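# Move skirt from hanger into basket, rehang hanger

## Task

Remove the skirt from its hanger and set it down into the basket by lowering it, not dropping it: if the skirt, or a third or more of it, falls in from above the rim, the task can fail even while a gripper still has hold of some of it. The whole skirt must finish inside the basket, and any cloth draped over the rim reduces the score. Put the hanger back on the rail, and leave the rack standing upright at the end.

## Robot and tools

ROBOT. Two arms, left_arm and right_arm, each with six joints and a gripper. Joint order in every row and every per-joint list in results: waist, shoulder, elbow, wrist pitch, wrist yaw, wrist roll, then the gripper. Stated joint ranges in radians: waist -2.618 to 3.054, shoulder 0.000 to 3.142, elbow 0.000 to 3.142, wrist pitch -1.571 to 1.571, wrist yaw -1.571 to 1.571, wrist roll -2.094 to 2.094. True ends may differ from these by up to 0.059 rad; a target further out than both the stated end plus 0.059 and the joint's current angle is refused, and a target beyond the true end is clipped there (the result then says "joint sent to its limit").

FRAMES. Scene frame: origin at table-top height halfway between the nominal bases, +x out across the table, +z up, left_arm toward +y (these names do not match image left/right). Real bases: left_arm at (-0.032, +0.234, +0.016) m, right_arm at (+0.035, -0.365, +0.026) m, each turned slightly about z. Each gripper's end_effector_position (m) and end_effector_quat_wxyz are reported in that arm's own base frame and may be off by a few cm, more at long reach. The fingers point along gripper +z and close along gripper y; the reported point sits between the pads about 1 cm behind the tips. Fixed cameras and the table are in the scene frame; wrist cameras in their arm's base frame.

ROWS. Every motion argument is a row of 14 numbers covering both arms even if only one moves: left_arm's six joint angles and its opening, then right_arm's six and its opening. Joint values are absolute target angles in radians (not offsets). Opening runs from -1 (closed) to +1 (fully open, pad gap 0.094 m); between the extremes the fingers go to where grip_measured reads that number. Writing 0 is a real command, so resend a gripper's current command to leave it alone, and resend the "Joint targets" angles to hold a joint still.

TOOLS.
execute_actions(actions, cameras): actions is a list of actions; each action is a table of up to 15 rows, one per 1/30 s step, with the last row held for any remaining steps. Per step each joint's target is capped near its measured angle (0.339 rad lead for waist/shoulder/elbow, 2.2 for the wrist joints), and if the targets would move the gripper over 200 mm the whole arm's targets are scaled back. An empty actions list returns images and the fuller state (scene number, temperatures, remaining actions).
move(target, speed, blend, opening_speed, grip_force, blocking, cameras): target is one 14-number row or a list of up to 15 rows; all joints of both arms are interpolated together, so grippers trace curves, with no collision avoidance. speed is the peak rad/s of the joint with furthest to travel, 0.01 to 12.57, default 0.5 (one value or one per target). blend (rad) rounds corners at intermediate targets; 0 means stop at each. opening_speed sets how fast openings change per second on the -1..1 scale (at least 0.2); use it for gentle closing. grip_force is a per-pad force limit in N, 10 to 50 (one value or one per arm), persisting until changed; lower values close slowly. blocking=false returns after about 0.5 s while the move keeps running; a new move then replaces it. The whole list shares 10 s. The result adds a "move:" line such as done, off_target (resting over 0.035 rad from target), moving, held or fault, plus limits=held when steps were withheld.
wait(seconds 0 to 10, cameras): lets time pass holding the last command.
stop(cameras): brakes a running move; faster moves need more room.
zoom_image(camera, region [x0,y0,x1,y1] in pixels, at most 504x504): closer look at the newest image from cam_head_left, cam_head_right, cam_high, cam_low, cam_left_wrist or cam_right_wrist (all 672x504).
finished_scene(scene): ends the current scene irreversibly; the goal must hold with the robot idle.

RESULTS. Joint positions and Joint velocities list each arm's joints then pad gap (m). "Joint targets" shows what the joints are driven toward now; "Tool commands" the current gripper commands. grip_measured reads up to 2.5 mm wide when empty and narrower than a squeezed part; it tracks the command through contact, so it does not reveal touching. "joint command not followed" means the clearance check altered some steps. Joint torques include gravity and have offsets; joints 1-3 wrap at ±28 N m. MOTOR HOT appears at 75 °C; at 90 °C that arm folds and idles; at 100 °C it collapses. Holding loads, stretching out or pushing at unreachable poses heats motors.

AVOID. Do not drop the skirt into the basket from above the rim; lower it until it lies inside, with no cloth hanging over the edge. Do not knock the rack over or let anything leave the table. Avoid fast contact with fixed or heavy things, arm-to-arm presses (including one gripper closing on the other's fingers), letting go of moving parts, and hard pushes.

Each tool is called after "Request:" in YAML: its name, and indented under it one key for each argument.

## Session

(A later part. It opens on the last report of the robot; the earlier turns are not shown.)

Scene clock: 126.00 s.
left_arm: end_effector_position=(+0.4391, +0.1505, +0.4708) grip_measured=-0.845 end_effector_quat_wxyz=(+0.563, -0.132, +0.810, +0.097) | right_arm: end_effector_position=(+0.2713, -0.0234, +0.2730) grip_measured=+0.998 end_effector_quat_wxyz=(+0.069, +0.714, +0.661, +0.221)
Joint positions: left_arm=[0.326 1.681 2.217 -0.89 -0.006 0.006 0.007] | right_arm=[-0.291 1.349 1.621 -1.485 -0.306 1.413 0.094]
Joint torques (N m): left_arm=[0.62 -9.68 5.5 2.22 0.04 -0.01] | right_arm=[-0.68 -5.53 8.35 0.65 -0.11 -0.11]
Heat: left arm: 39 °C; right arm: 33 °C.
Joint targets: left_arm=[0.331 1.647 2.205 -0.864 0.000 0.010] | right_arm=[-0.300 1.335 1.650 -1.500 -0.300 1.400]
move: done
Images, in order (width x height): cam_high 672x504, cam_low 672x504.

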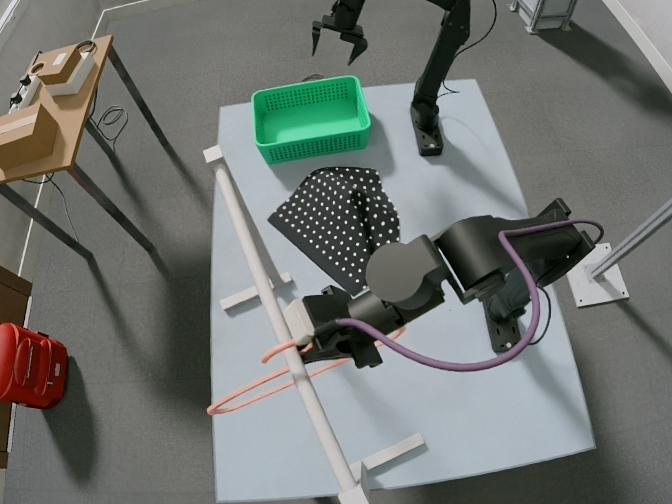

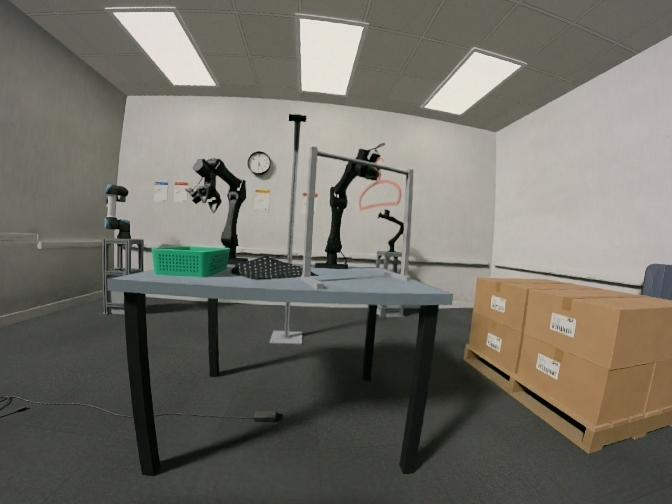

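Request:
move:
  target: [0.331,1.575,2.021,-0.752,0,0.01,-1,-0.30,1.335,1.65,-1.5,-0.3,1.40,1]
  speed: 0.2
  cameras: ["cam_low","cam_high"]

Request:
zoom_image:
  camera: "cam_low"
  region: [330, 130, 400, 200]

Request:
zoom_image:
  camera: "cam_high"
  region: [240, 250, 420, 385]

Scene clock: 129.63 s.
left_arm: end_effector_position=(+0.4398, +0.1507, +0.4491) grip_measured=-0.845 end_effector_quat_wxyz=(+0.562, -0.132, +0.811, +0.097) | right_arm: end_effector_position=(+0.2713, -0.0234, +0.2730) grip_measured=+0.998 end_effector_quat_wxyz=(+0.069, +0.714, +0.661, +0.221)
Joint positions: left_arm=[0.326 1.612 2.032 -0.778 -0.006 0.006 0.007] | right_arm=[-0.291 1.349 1.621 -1.485 -0.306 1.413 0.094]
Joint torques (N m): left_arm=[0.61 -9.76 6.02 2.21 0.03 0.01] | right_arm=[-0.73 -5.5 8.27 0.66 -0.1 -0.11]
Heat: left arm: 39 °C; right arm: 33 °C.
Joint targets: left_arm=[0.331 1.575 2.021 -0.752 0.000 0.010] | right_arm=[-0.300 1.335 1.650 -1.500 -0.300 1.400]
move: off_target (left_arm); left_arm: the shoulder is farthest, 0.037 rad from its target
Images, in order (width x height): cam_high 672x504, cam_low 672x504.

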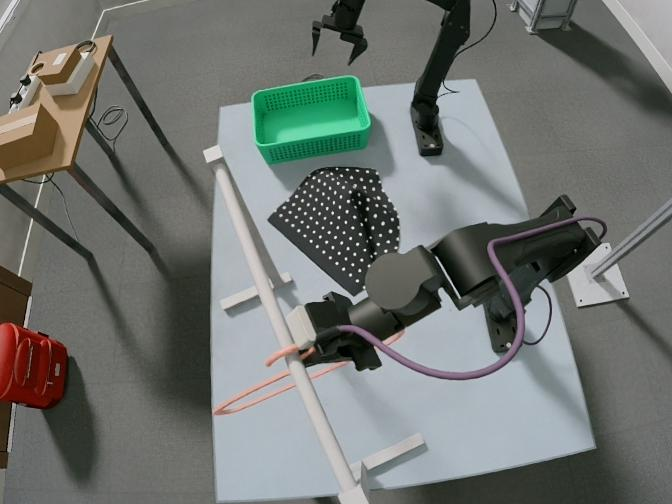

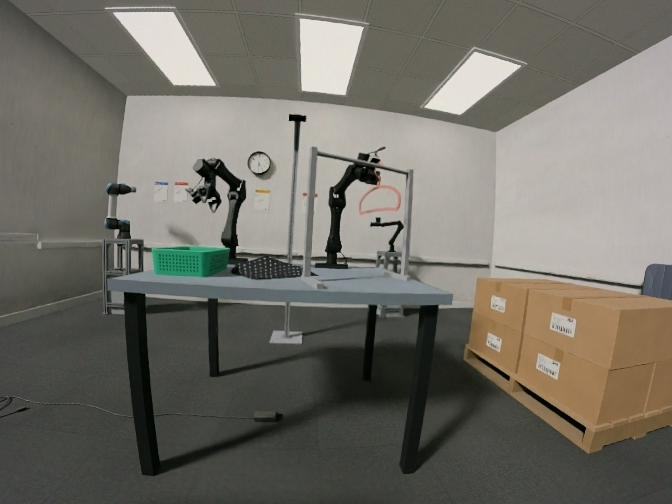

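Scaled by 7.200.

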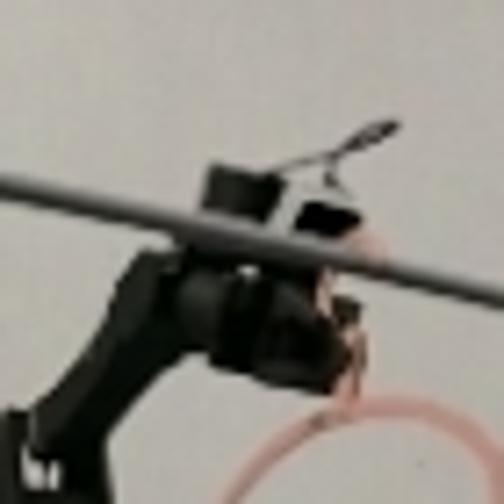

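Scaled by 2.800.

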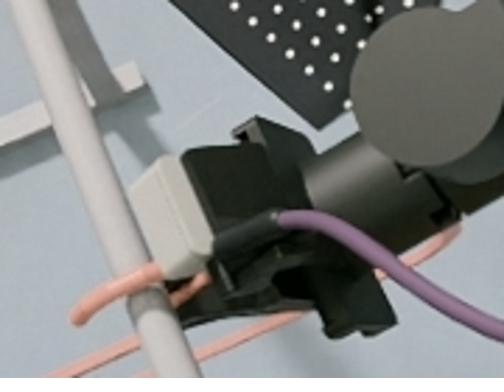

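Request:
move:
  target: [0.331,1.53,1.883,-0.664,0,0.01,-1,-0.30,1.335,1.65,-1.5,-0.3,1.40,1]
  speed: 0.15
  cameras: ["cam_low","cam_high"]

Request:
zoom_image:
  camera: "cam_low"
  region: [330, 130, 400, 200]

Request:
zoom_image:
  camera: "cam_high"
  region: [240, 250, 420, 385]

Scene clock: 133.20 s.
left_arm: end_effector_position=(+0.4418, +0.1514, +0.4468) grip_measured=-0.845 end_effector_quat_wxyz=(+0.584, -0.130, +0.795, +0.100) | right_arm: end_effector_position=(+0.2713, -0.0234, +0.2730) grip_measured=+0.998 end_effector_quat_wxyz=(+0.069, +0.714, +0.661, +0.221)
Joint positions: left_arm=[0.326 1.56 1.902 -0.645 -0.006 0.006 0.007] | right_arm=[-0.291 1.349 1.621 -1.485 -0.306 1.413 0.094]
Joint torques (N m): left_arm=[0.59 -8.94 5.67 1.8 0.03 0.01] | right_arm=[-0.91 -5.33 8.21 0.65 -0.11 -0.18]
Heat: left arm: 39 °C; right arm: 33 °C.
Joint targets: left_arm=[0.331 1.530 1.883 -0.664 0.000 0.010] | right_arm=[-0.300 1.335 1.650 -1.500 -0.300 1.400]
move: done
Images, in order (width x height): cam_high 672x504, cam_low 672x504.

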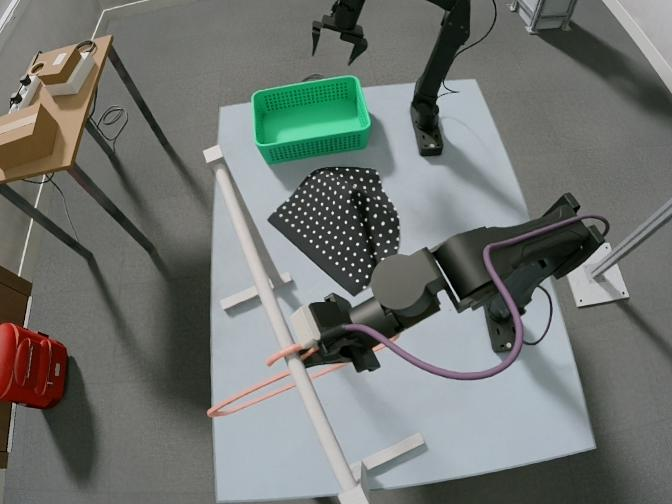

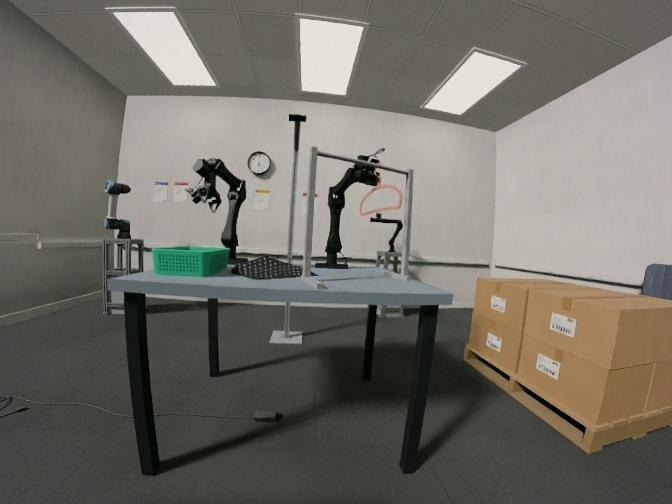

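Scaled by 7.200.

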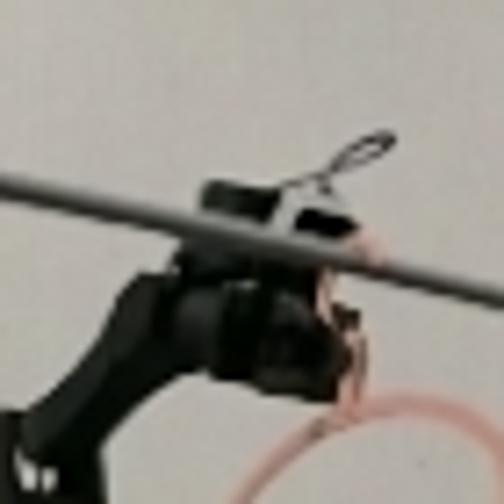

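Scaled by 2.800.

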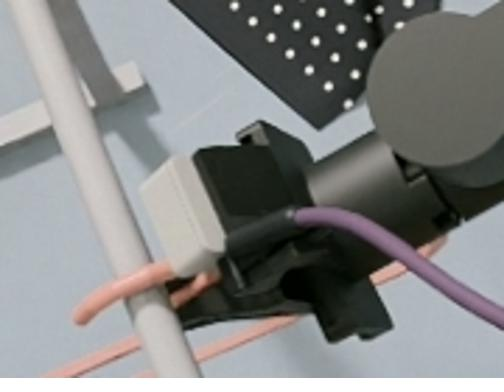

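Request:
move:
  target: [0.331,1.545,1.91,-0.66,0,0.01,0.0,-0.30,1.335,1.65,-1.5,-0.3,1.40,1]
  opening_speed: 0.6
  speed: 0.2
  cameras: ["cam_low","cam_high"]

Request:
zoom_image:
  camera: "cam_low"
  region: [330, 130, 400, 200]

Request:
zoom_image:
  camera: "cam_high"
  region: [240, 250, 420, 385]

Scene clock: 137.20 s.
left_arm: end_effector_position=(+0.4411, +0.1511, +0.4444) grip_measured=-0.002 end_effector_quat_wxyz=(+0.580, -0.130, +0.798, +0.100) | right_arm: end_effector_position=(+0.2713, -0.0234, +0.2730) grip_measured=+0.998 end_effector_quat_wxyz=(+0.069, +0.714, +0.661, +0.221)
Joint positions: left_arm=[0.326 1.56 1.902 -0.654 -0.006 0.006 0.047] | right_arm=[-0.291 1.349 1.621 -1.485 -0.306 1.413 0.094]
Joint torques (N m): left_arm=[0.59 -7.6 7.88 1.92 0.03 -0.02] | right_arm=[-0.81 -5.46 8.31 0.64 -0.12 -0.18]
Heat: left arm: 39 °C; right arm: 33 °C.
Joint targets: left_arm=[0.331 1.545 1.910 -0.660 0.000 0.010] | right_arm=[-0.300 1.335 1.650 -1.500 -0.300 1.400]
move: done
Images, in order (width x height): cam_high 672x504, cam_low 672x504.

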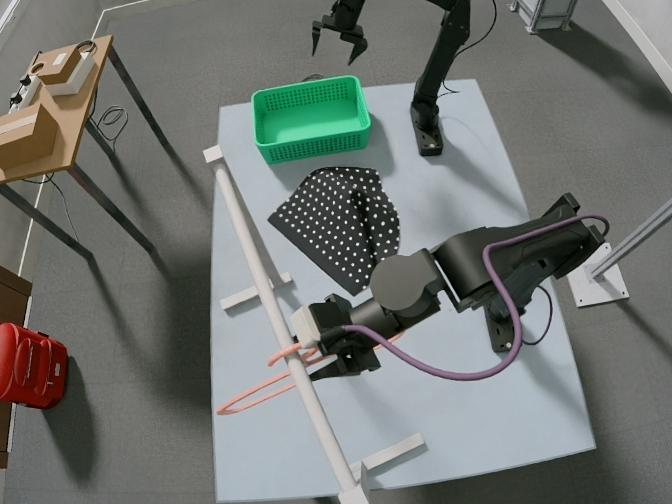

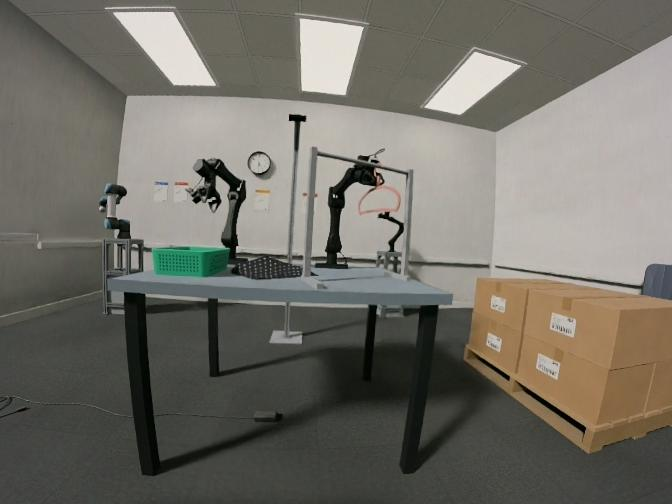

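Scaled by 7.200.

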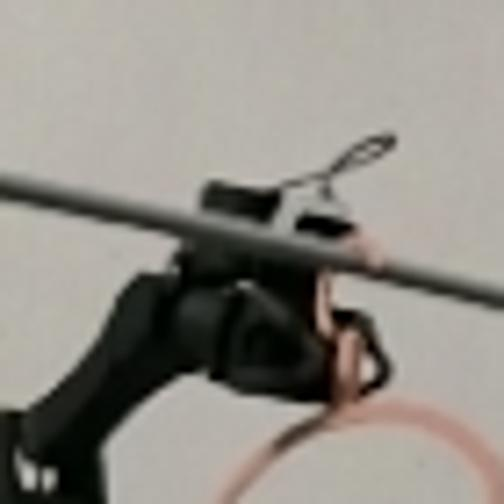

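Scaled by 2.800.

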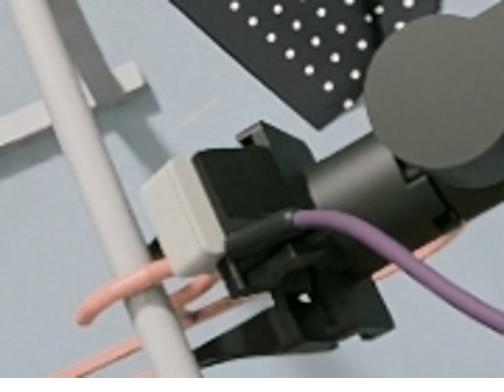

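Request:
move:
  target:
    - [0.326,1.41,1.835,-0.78,0,0.01,0.5,-0.1,1.45,1.75,-1.5,-0.2,0.8,1]
    - [0.326,1.239,1.7655,-0.886,0,0.01,0.5,0.4,1.75,1.85,-1.5,-0.1,0.0,1]
    - [0.326,0.98,1.66,-1.10,0,0.01,0.5,0.986,2.1144,1.9137,-1.370,0,-0.624,1]
  speed: [0.4,0.5,0.6]
  blend: [0.05,0.1,0]
  cameras: ["cam_low","cam_high","cam_head_left","cam_head_right"]

Request:
zoom_image:
  camera: "cam_low"
  region: [330, 130, 430, 230]

Request:
zoom_image:
  camera: "cam_high"
  region: [200, 140, 440, 420]

Scene clock: 153.43 s.
left_arm: end_effector_position=(+0.2414, +0.0837, +0.4406) grip_measured=+0.498 end_effector_quat_wxyz=(+0.541, -0.134, +0.825, +0.093) | right_arm: end_effector_position=(+0.2150, +0.3346, +0.1003) grip_measured=+0.998 end_effector_quat_wxyz=(+0.017, +0.720, -0.694, +0.001)
Joint positions: left_arm=[0.326 0.985 1.671 -1.095 -0.006 0.007 0.07] | right_arm=[0.996 2.104 1.883 -1.383 -0.004 -0.612 0.094]
Joint torques (N m): left_arm=[0.06 -0.49 4.75 1.9 0.03 -0.01] | right_arm=[-0.77 -10.59 8.59 0.28 0.02 -0.13]
Heat: left arm: 39 °C; right arm: 33 °C.
Joint targets: left_arm=[0.326 0.980 1.660 -1.100 0.000 0.010] | right_arm=[0.986 2.114 1.914 -1.370 0.000 -0.624]
move: done
Images, in order (width x height): cam_head_left 672x504, cam_head_right 672x504, cam_high 672x504, cam_low 672x504.

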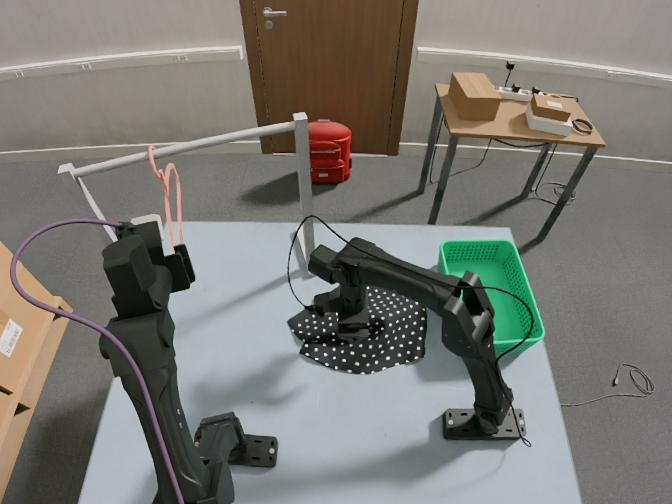

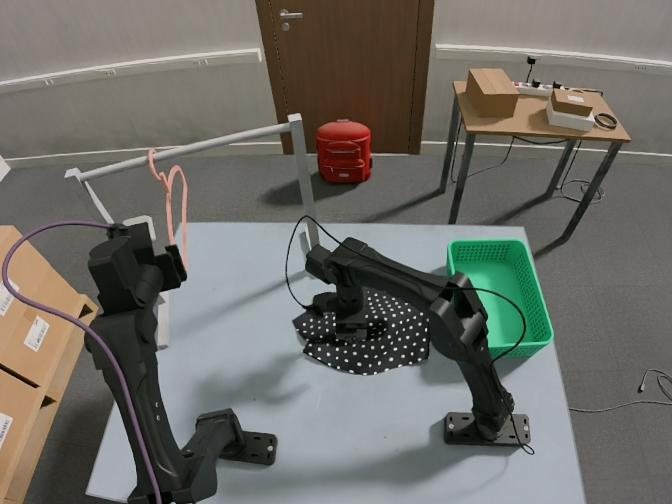

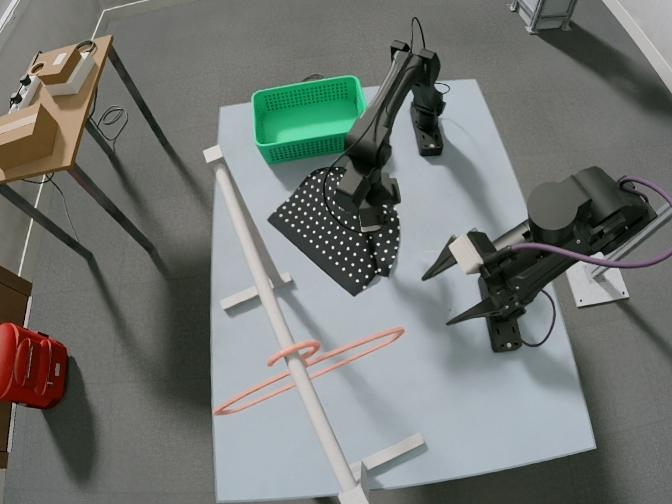

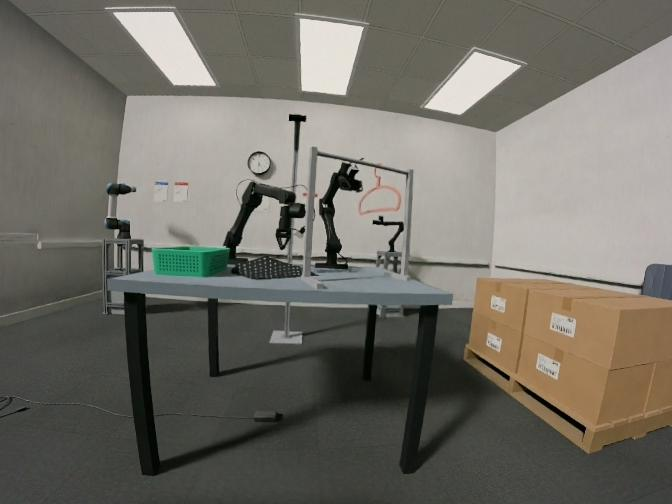

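Scaled by 5.040.

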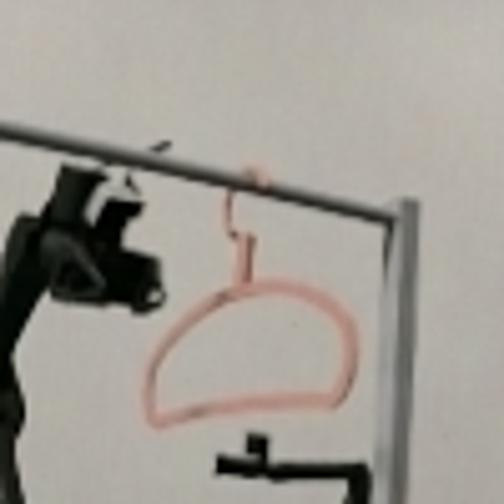

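Scaled by 1.800.

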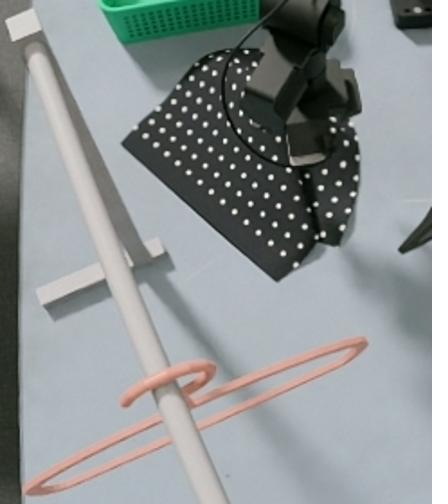

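Request:
move:
  target:
    - [0.326,0.98,1.66,-1.10,0,0.01,0.5,0.928,2.0538,1.822,-1.339,0,-0.682,1]
    - [0.326,0.98,1.66,-1.10,0,0.01,0.5,0.928,2.1568,1.4827,-0.8967,0,-0.682,1]
    - [0.326,0.98,1.66,-1.10,0,0.01,0.5,0.928,2.1568,1.4827,-0.8967,0,-0.682,-0.99]
  speed: [0.5,0.4,0.4]
  blend: [0.03,0,0]
  opening_speed: 1.0
  cameras: ["cam_low","cam_head_left","cam_left_wrist"]

Request:
zoom_image:
  camera: "cam_head_left"
  region: [260, 220, 460, 390]

Scene clock: 163.37 s.
left_arm: end_effector_position=(+0.2414, +0.0837, +0.4406) grip_measured=+0.498 end_effector_quat_wxyz=(+0.541, -0.134, +0.825, +0.093) | right_arm: end_effector_position=(+0.2483, +0.3216, -0.0063) grip_measured=-0.907 end_effector_quat_wxyz=(-0.027, +0.716, -0.697, +0.014)
Joint positions: left_arm=[0.326 0.985 1.671 -1.095 -0.006 0.007 0.07] | right_arm=[0.926 2.136 1.497 -0.882 0.034 -0.672 0.004]
Joint torques (N m): left_arm=[0.12 -0.47 4.77 1.9 0.03 -0.01] | right_arm=[0.18 -9.57 4.04 0.15 -0.35 -0.1]
Heat: left arm: 39 °C; right arm: 33 °C.
Joint targets: left_arm=[0.326 0.980 1.660 -1.100 0.000 0.010] | right_arm=[0.928 2.157 1.483 -0.897 0.000 -0.682]
move: done
camera_calibration:
cam_left_wrist: T_world_to_cam=[[0.320219, -0.947319, -0.00681316, 0.00599692], [-0.718792, -0.238274, -0.653119, 0.516756], [0.617089, 0.214038, -0.757225, 0.252895], [0, 0, 0, 1]] pos_world=[0.213461, 0.0746811, 0.529042]
Images, in order (width x height): cam_head_left 672x504, cam_low 672x504, cam_left_wrist 672x504.

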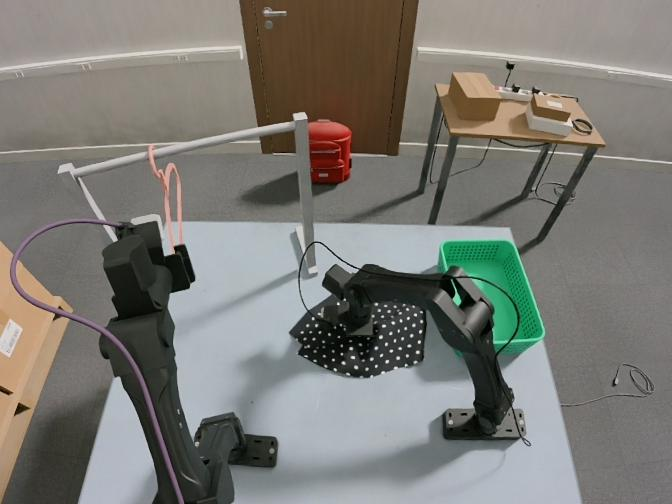

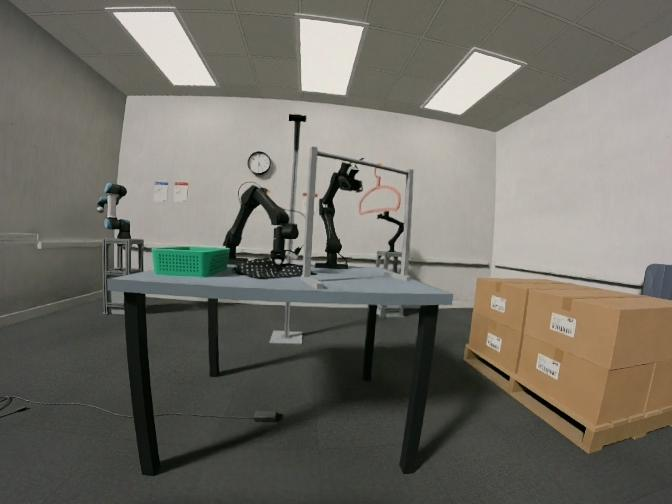

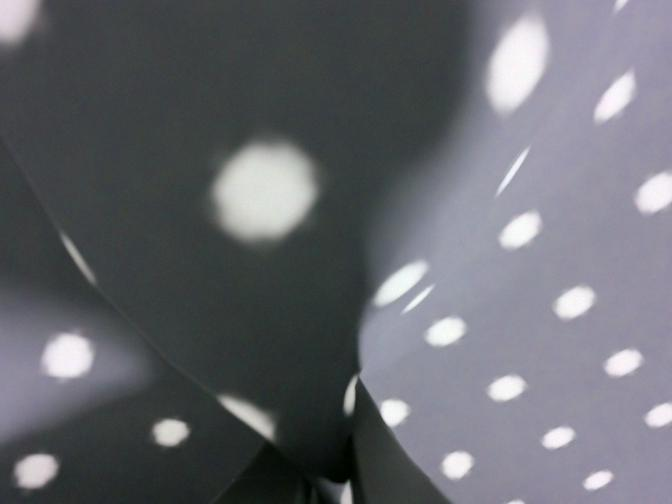

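Scaled by 2.520.

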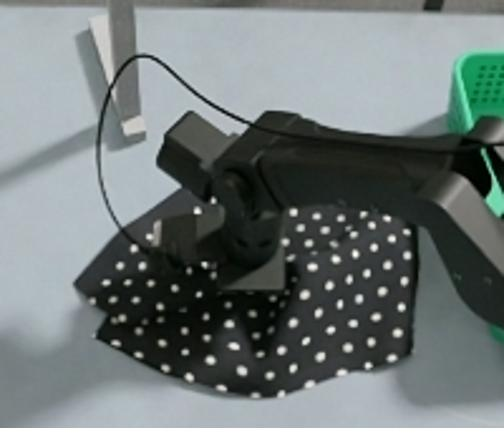

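Request:
move:
  target:
    - [0.326,0.98,1.66,-1.10,0,0.01,0.5,0.94,1.8,1.75,-1.4,0,-0.66,-0.99]
    - [0.326,0.98,1.66,-1.10,0,0.01,0.5,0.876,1.347,2.215,-1.268,0,-0.5,-0.99]
  speed: 0.5
  blend: [0.1,0]
  cameras: ["cam_low","cam_head_left","cam_high"]

Scene clock: 167.60 s.
left_arm: end_effector_position=(+0.2414, +0.0837, +0.4406) grip_measured=+0.498 end_effector_quat_wxyz=(+0.541, -0.134, +0.825, +0.093) | right_arm: end_effector_position=(+0.1920, +0.2342, +0.4904) grip_measured=-0.914 end_effector_quat_wxyz=(+0.521, -0.545, +0.650, +0.094)
Joint positions: left_arm=[0.326 0.985 1.671 -1.095 -0.006 0.007 0.07] | right_arm=[0.885 1.349 2.204 -1.309 0.008 -0.515 0.004]
Joint torques (N m): left_arm=[0.1 -0.51 4.75 1.89 0.03 0] | right_arm=[-0.84 -2.82 4.96 2.13 -0.12 0.18]
Heat: left arm: 38 °C; right arm: 33 °C.
Joint targets: left_arm=[0.326 0.980 1.660 -1.100 0.000 0.010] | right_arm=[0.876 1.347 2.215 -1.268 0.000 -0.500]
move: off_target (right_arm); right_arm: the wrist pitch is farthest, 0.041 rad from its target
Images, in order (width x height): cam_head_left 672x504, cam_high 672x504, cam_low 672x504.

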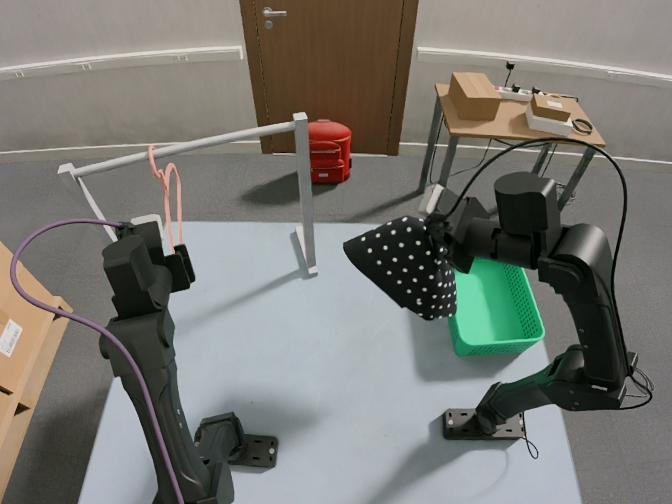

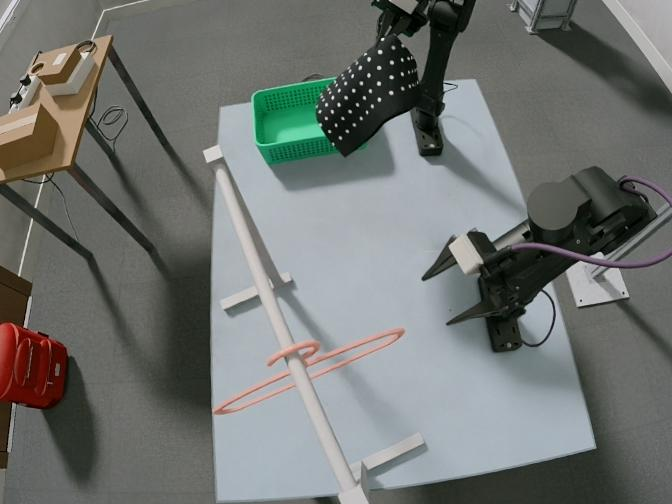

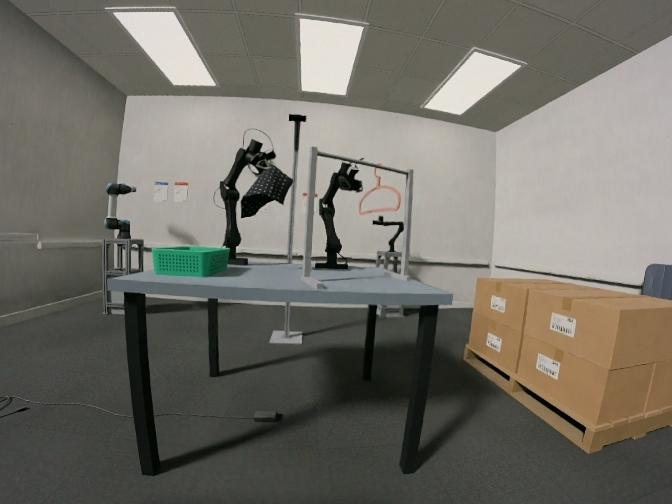

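Request:
move:
  target: [0.326,0.98,1.66,-1.10,0,0.01,0.5,-0.069,1.367,2.225,-1.258,0,0,-0.99]
  speed: 0.5

Request:
wait:
  seconds: 1.0
  cameras: ["cam_low","cam_head_left","cam_high"]

Scene clock: 171.20 s.
left_arm: end_effector_position=(+0.2414, +0.0837, +0.4406) grip_measured=+0.498 end_effector_quat_wxyz=(+0.541, -0.134, +0.825, +0.093) | right_arm: end_effector_position=(+0.3080, -0.0188, +0.4859) grip_measured=-0.915 end_effector_quat_wxyz=(+0.523, +0.022, +0.852, -0.021)
Joint positions: left_arm=[0.326 0.985 1.671 -1.095 -0.006 0.007 0.07] | right_arm=[-0.062 1.365 2.204 -1.309 0.005 -0.012 0.004]
Joint torques (N m): left_arm=[0.1 -0.5 4.75 1.9 0.03 0] | right_arm=[-0.55 -2.54 5.86 2.19 -0.04 0.13]
Heat: left arm: 38 °C; right arm: 33 °C.
Joint targets: left_arm=[0.326 0.980 1.660 -1.100 0.000 0.010] | right_arm=[-0.069 1.367 2.225 -1.258 0.000 0.000]
move: off_target (right_arm); right_arm: the wrist pitch is farthest, 0.051 rad from its target

Scene clock: 172.20 s.
left_arm: end_effector_position=(+0.2414, +0.0837, +0.4406) grip_measured=+0.498 end_effector_quat_wxyz=(+0.541, -0.134, +0.825, +0.093) | right_arm: end_effector_position=(+0.3080, -0.0188, +0.4859) grip_measured=-0.915 end_effector_quat_wxyz=(+0.523, +0.023, +0.852, -0.021)
Joint positions: left_arm=[0.326 0.985 1.671 -1.095 -0.006 0.007 0.07] | right_arm=[-0.062 1.365 2.204 -1.309 0.005 -0.011 0.004]
Joint torques (N m): left_arm=[0.13 -0.47 4.77 1.9 0.04 -0.01] | right_arm=[-0.64 -2.61 5.93 2.2 -0.08 0.09]
Heat: left arm: 38 °C; right arm: 33 °C.
Joint targets: left_arm=[0.326 0.980 1.660 -1.100 0.000 0.010] | right_arm=[-0.069 1.367 2.225 -1.258 0.000 0.000]
Tool commands: left_gripper/opening=+0.5 right_gripper/opening=-0.99
wait: 1.00 s; at rest by 0.17 s
Images, in order (width x height): cam_head_left 672x504, cam_high 672x504, cam_low 672x504.

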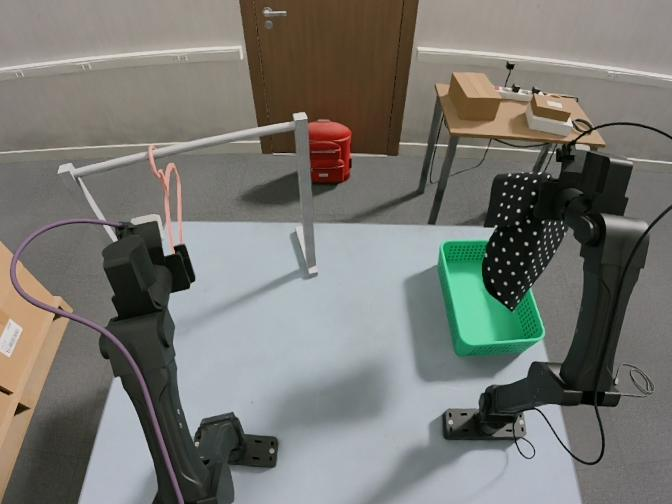

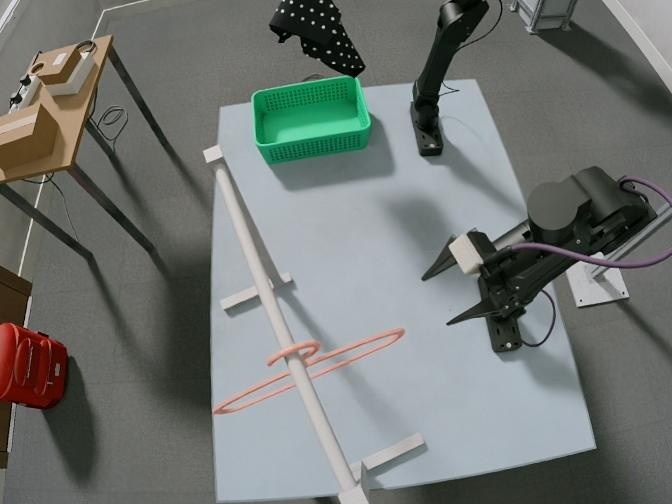

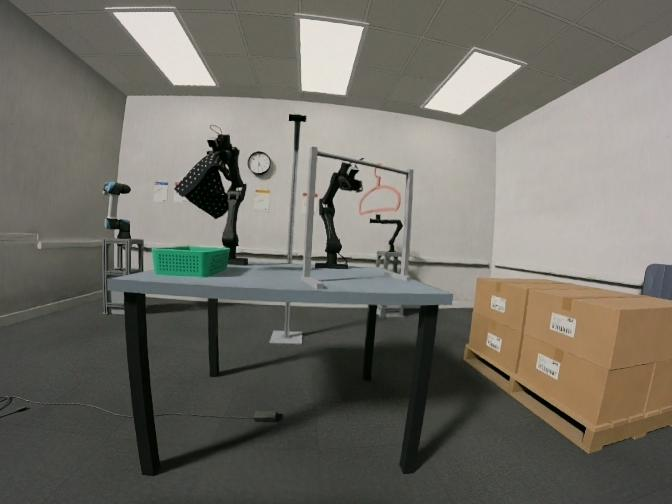

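Request:
wait:
  seconds: 0.3
  cameras: ["cam_low","cam_head_left"]

Scene clock: 173.17 s.
left_arm: end_effector_position=(+0.2414, +0.0837, +0.4406) grip_measured=+0.498 end_effector_quat_wxyz=(+0.541, -0.134, +0.825, +0.093) | right_arm: end_effector_position=(+0.3080, -0.0188, +0.4859) grip_measured=-0.915 end_effector_quat_wxyz=(+0.523, +0.023, +0.852, -0.021)
Joint positions: left_arm=[0.326 0.985 1.671 -1.095 -0.006 0.007 0.07] | right_arm=[-0.062 1.365 2.204 -1.309 0.005 -0.011 0.004]
Joint torques (N m): left_arm=[0.12 -0.5 4.75 1.9 0.03 -0.01] | right_arm=[-0.69 -2.47 5.9 2.2 -0.08 0.1]
Heat: left arm: 38 °C; right arm: 33 °C.
Joint targets: left_arm=[0.326 0.980 1.660 -1.100 0.000 0.010] | right_arm=[-0.069 1.367 2.225 -1.258 0.000 0.000]
Tool commands: left_gripper/opening=+0.5 right_gripper/opening=-0.99
wait: 0.30 s; at rest from the start
Images, in order (width x height): cam_head_left 672x504, cam_low 672x504.

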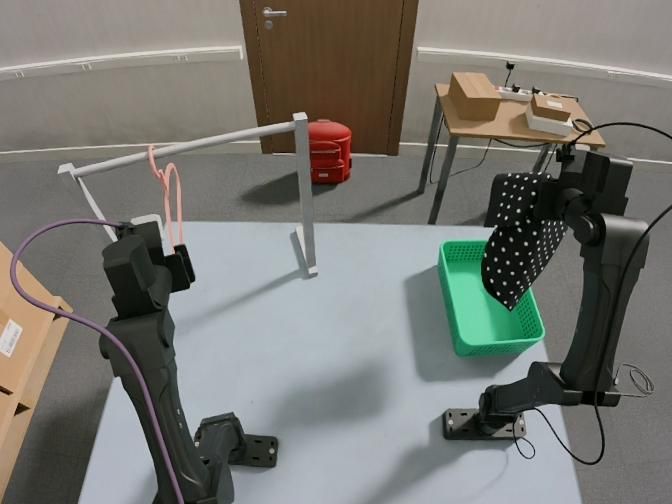

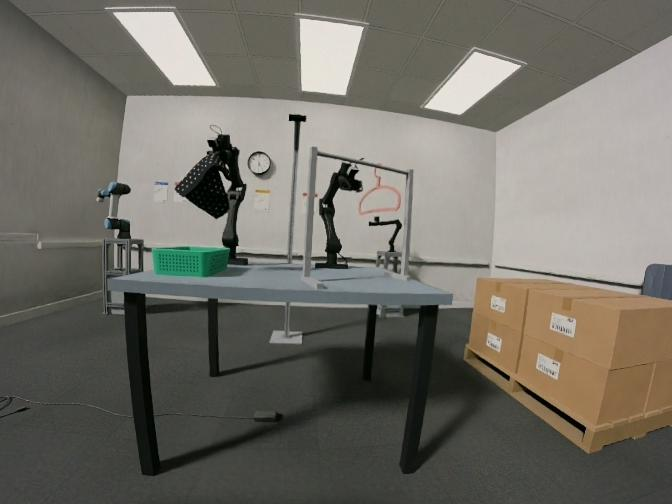

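Request:
move:
  target: [0.326,0.98,1.66,-1.10,0,0.01,0.5,-0.03,1.118,1.364,-1.046,0,0,-0.99]
  speed: 0.5
  cameras: ["cam_low","cam_head_left","cam_high"]

Scene clock: 178.93 s.
left_arm: end_effector_position=(+0.2414, +0.0837, +0.4406) grip_measured=+0.498 end_effector_quat_wxyz=(+0.541, -0.134, +0.825, +0.093) | right_arm: end_effector_position=(+0.2989, -0.0118, +0.2819) grip_measured=-0.915 end_effector_quat_wxyz=(+0.347, +0.014, +0.938, -0.011)
Joint positions: left_arm=[0.326 0.985 1.671 -1.095 -0.006 0.007 0.07] | right_arm=[-0.04 1.143 1.368 -1.086 0.005 -0.011 0.004]
Joint torques (N m): left_arm=[0.1 -0.46 4.74 1.89 0.03 0] | right_arm=[0.83 -5.15 5.87 1.74 -0.09 0.12]
Heat: left arm: 38 °C; right arm: 33 °C.
Joint targets: left_arm=[0.326 0.980 1.660 -1.100 0.000 0.010] | right_arm=[-0.030 1.118 1.364 -1.046 0.000 0.000]
move: off_target (right_arm); right_arm: the wrist pitch is farthest, 0.040 rad from its target
Images, in order (width x height): cam_head_left 672x504, cam_high 672x504, cam_low 672x504.

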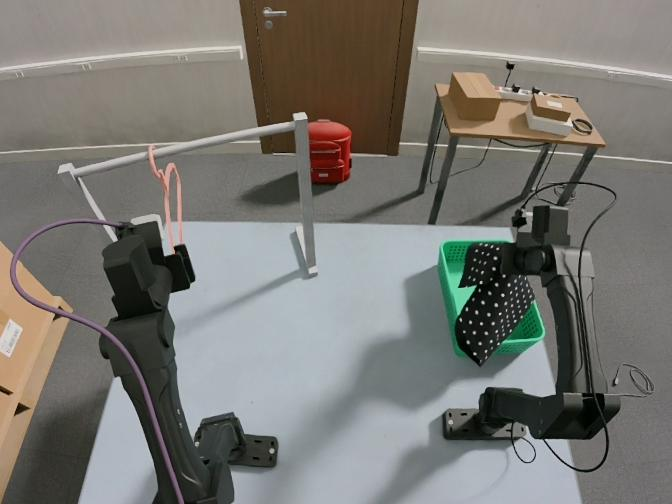

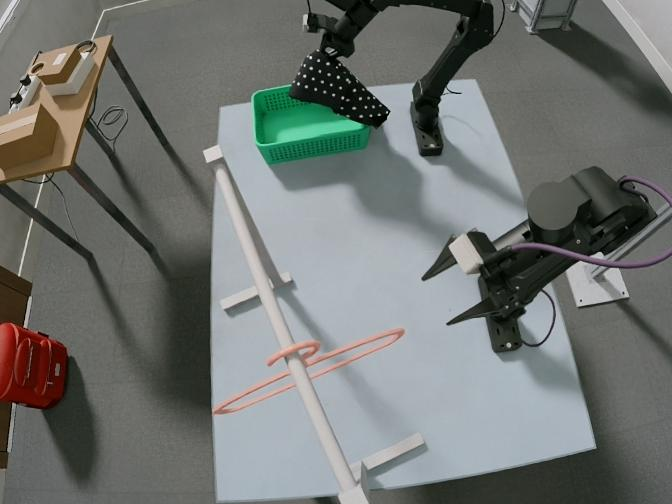

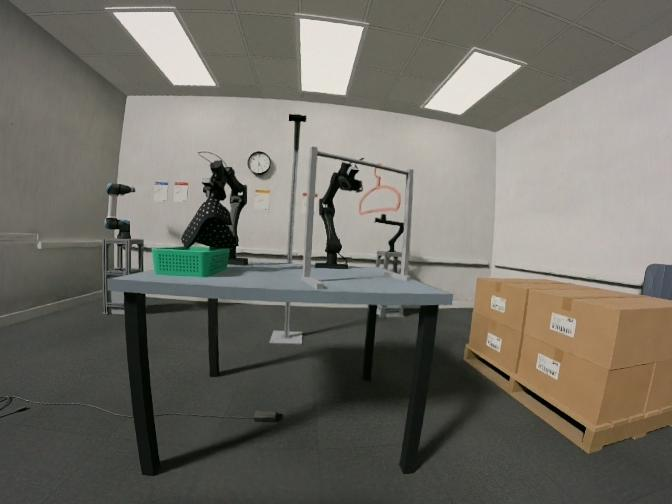

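Request:
move:
  target:
    - [0.326,0.98,1.66,-1.10,0,0.01,0.5,-0.0785,1.486,1.651,-1.15,0,0,-0.99]
    - [0.326,0.98,1.66,-1.10,0,0.01,0.5,-0.0785,1.535,1.40,-0.98,0,0,-0.99]
  speed: 0.4
  blend: [0.05,0]
  cameras: ["cam_low","cam_head_left","cam_high"]

Request:
zoom_image:
  camera: "cam_head_left"
  region: [400, 200, 600, 380]

Request:
zoom_image:
  camera: "cam_low"
  region: [130, 140, 270, 290]

Scene clock: 186.90 s.
left_arm: end_effector_position=(+0.2414, +0.0837, +0.4406) grip_measured=+0.498 end_effector_quat_wxyz=(+0.541, -0.134, +0.825, +0.093) | right_arm: end_effector_position=(+0.3654, -0.0252, +0.1832) grip_measured=-0.915 end_effector_quat_wxyz=(+0.215, +0.029, +0.976, -0.011)
Joint positions: left_arm=[0.326 0.985 1.671 -1.095 -0.006 0.007 0.07] | right_arm=[-0.069 1.534 1.405 -1.008 0.005 -0.011 0.004]
Joint torques (N m): left_arm=[0.09 -0.49 4.78 1.89 0.03 -0.01] | right_arm=[-0.54 -6.74 6.17 1.22 -0.06 0.11]
Heat: left arm: 38 °C; right arm: 33 °C.
Joint targets: left_arm=[0.326 0.980 1.660 -1.100 0.000 0.010] | right_arm=[-0.078 1.535 1.400 -0.980 0.000 0.000]
move: done
Images, in order (width x height): cam_head_left 672x504, cam_high 672x504, cam_low 672x504.

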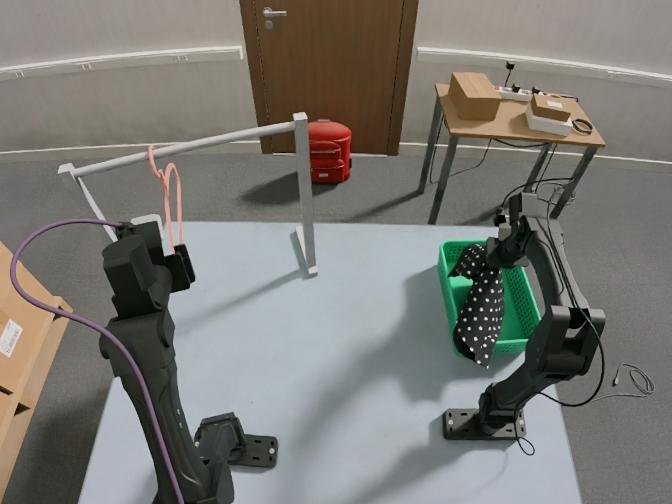

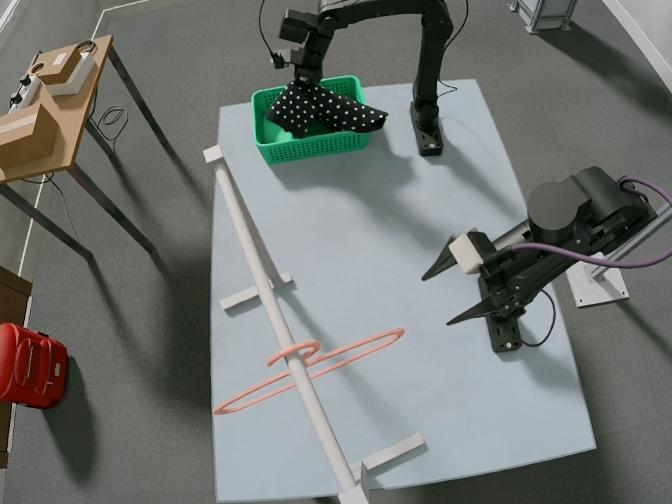

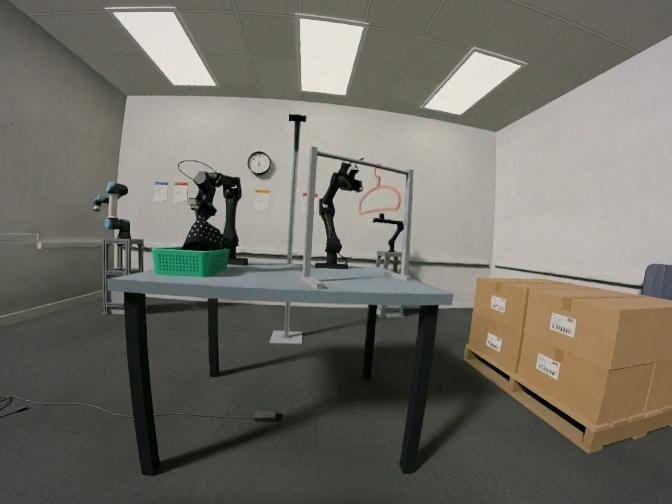

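Scaled by 2.520.

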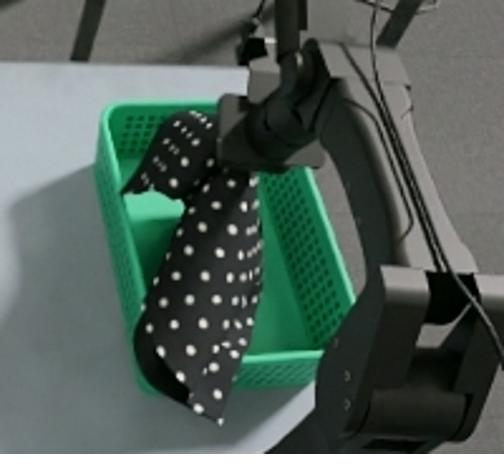

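Scaled by 3.360.

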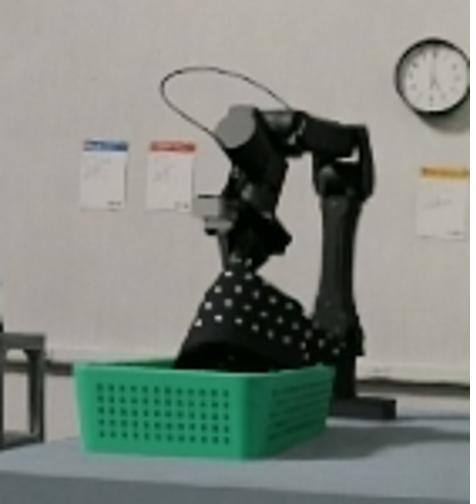

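Request:
move:
  target:
    - [0.326,0.98,1.66,-1.10,0,0.01,0.5,-0.0785,1.553,1.552,-1.085,0,0,-0.99]
    - [0.326,0.98,1.66,-1.10,0,0.01,0.5,-0.10,1.684,1.735,-1.15,0,0,-0.99]
    - [0.326,0.98,1.66,-1.10,0,0.01,0.5,-0.10,1.7324,1.49,-0.94,0,0,-0.99]
  speed: 0.4
  blend: [0.03,0.03,0]
  cameras: ["cam_low","cam_head_left","cam_high"]

Request:
zoom_image:
  camera: "cam_head_left"
  region: [400, 200, 600, 380]

Request:
zoom_image:
  camera: "cam_high"
  region: [220, 40, 420, 190]

Scene clock: 193.13 s.
left_arm: end_effector_position=(+0.2414, +0.0837, +0.4406) grip_measured=+0.498 end_effector_quat_wxyz=(+0.541, -0.134, +0.825, +0.093) | right_arm: end_effector_position=(+0.4025, -0.0367, +0.1493) grip_measured=-0.916 end_effector_quat_wxyz=(+0.185, +0.040, +0.982, -0.012)
Joint positions: left_arm=[0.326 0.985 1.671 -1.095 -0.006 0.007 0.07] | right_arm=[-0.092 1.725 1.498 -0.97 0.004 -0.011 0.004]
Joint torques (N m): left_arm=[0.1 -0.47 4.77 1.88 0.04 -0.01] | right_arm=[-0.75 -8.06 5.9 1.03 -0.06 0.09]
Heat: left arm: 38 °C; right arm: 33 °C.
Joint targets: left_arm=[0.326 0.980 1.660 -1.100 0.000 0.010] | right_arm=[-0.100 1.732 1.490 -0.940 0.000 0.000]
move: done
Images, in order (width x height): cam_head_left 672x504, cam_high 672x504, cam_low 672x504.

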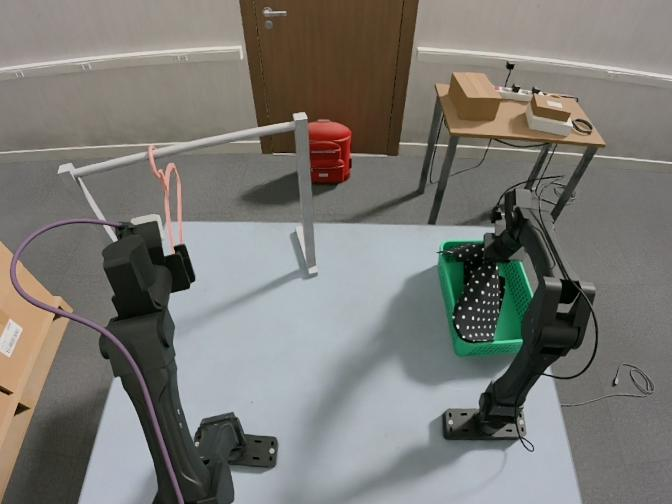

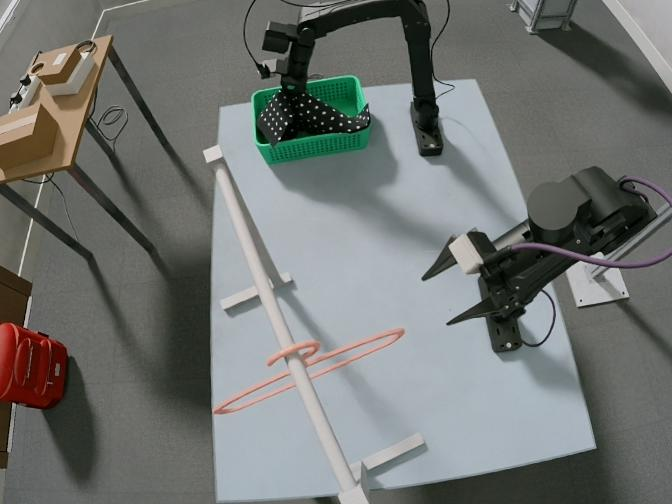

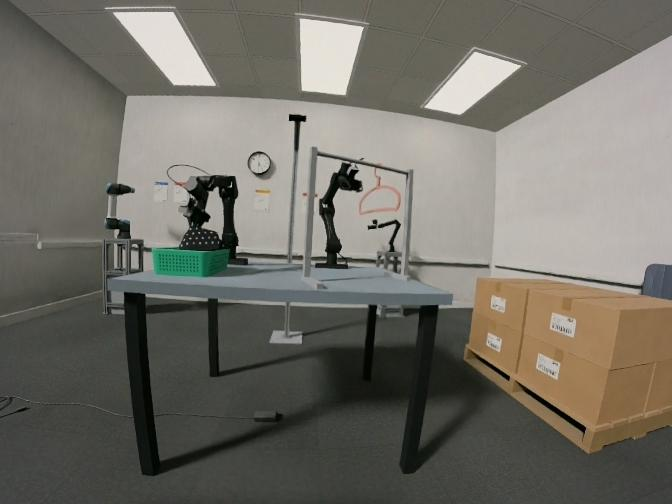

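Scaled by 2.520.

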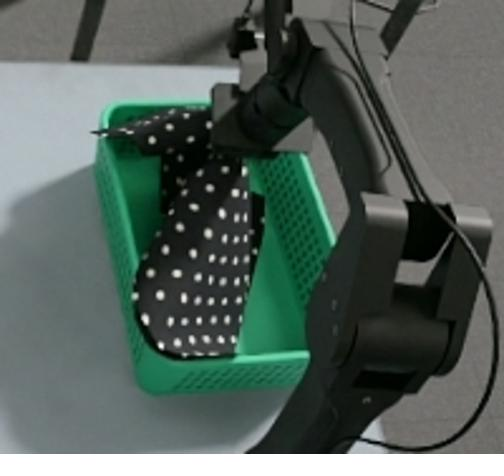

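Scaled by 2.520.

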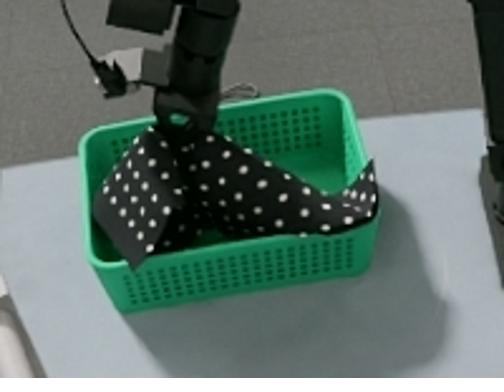

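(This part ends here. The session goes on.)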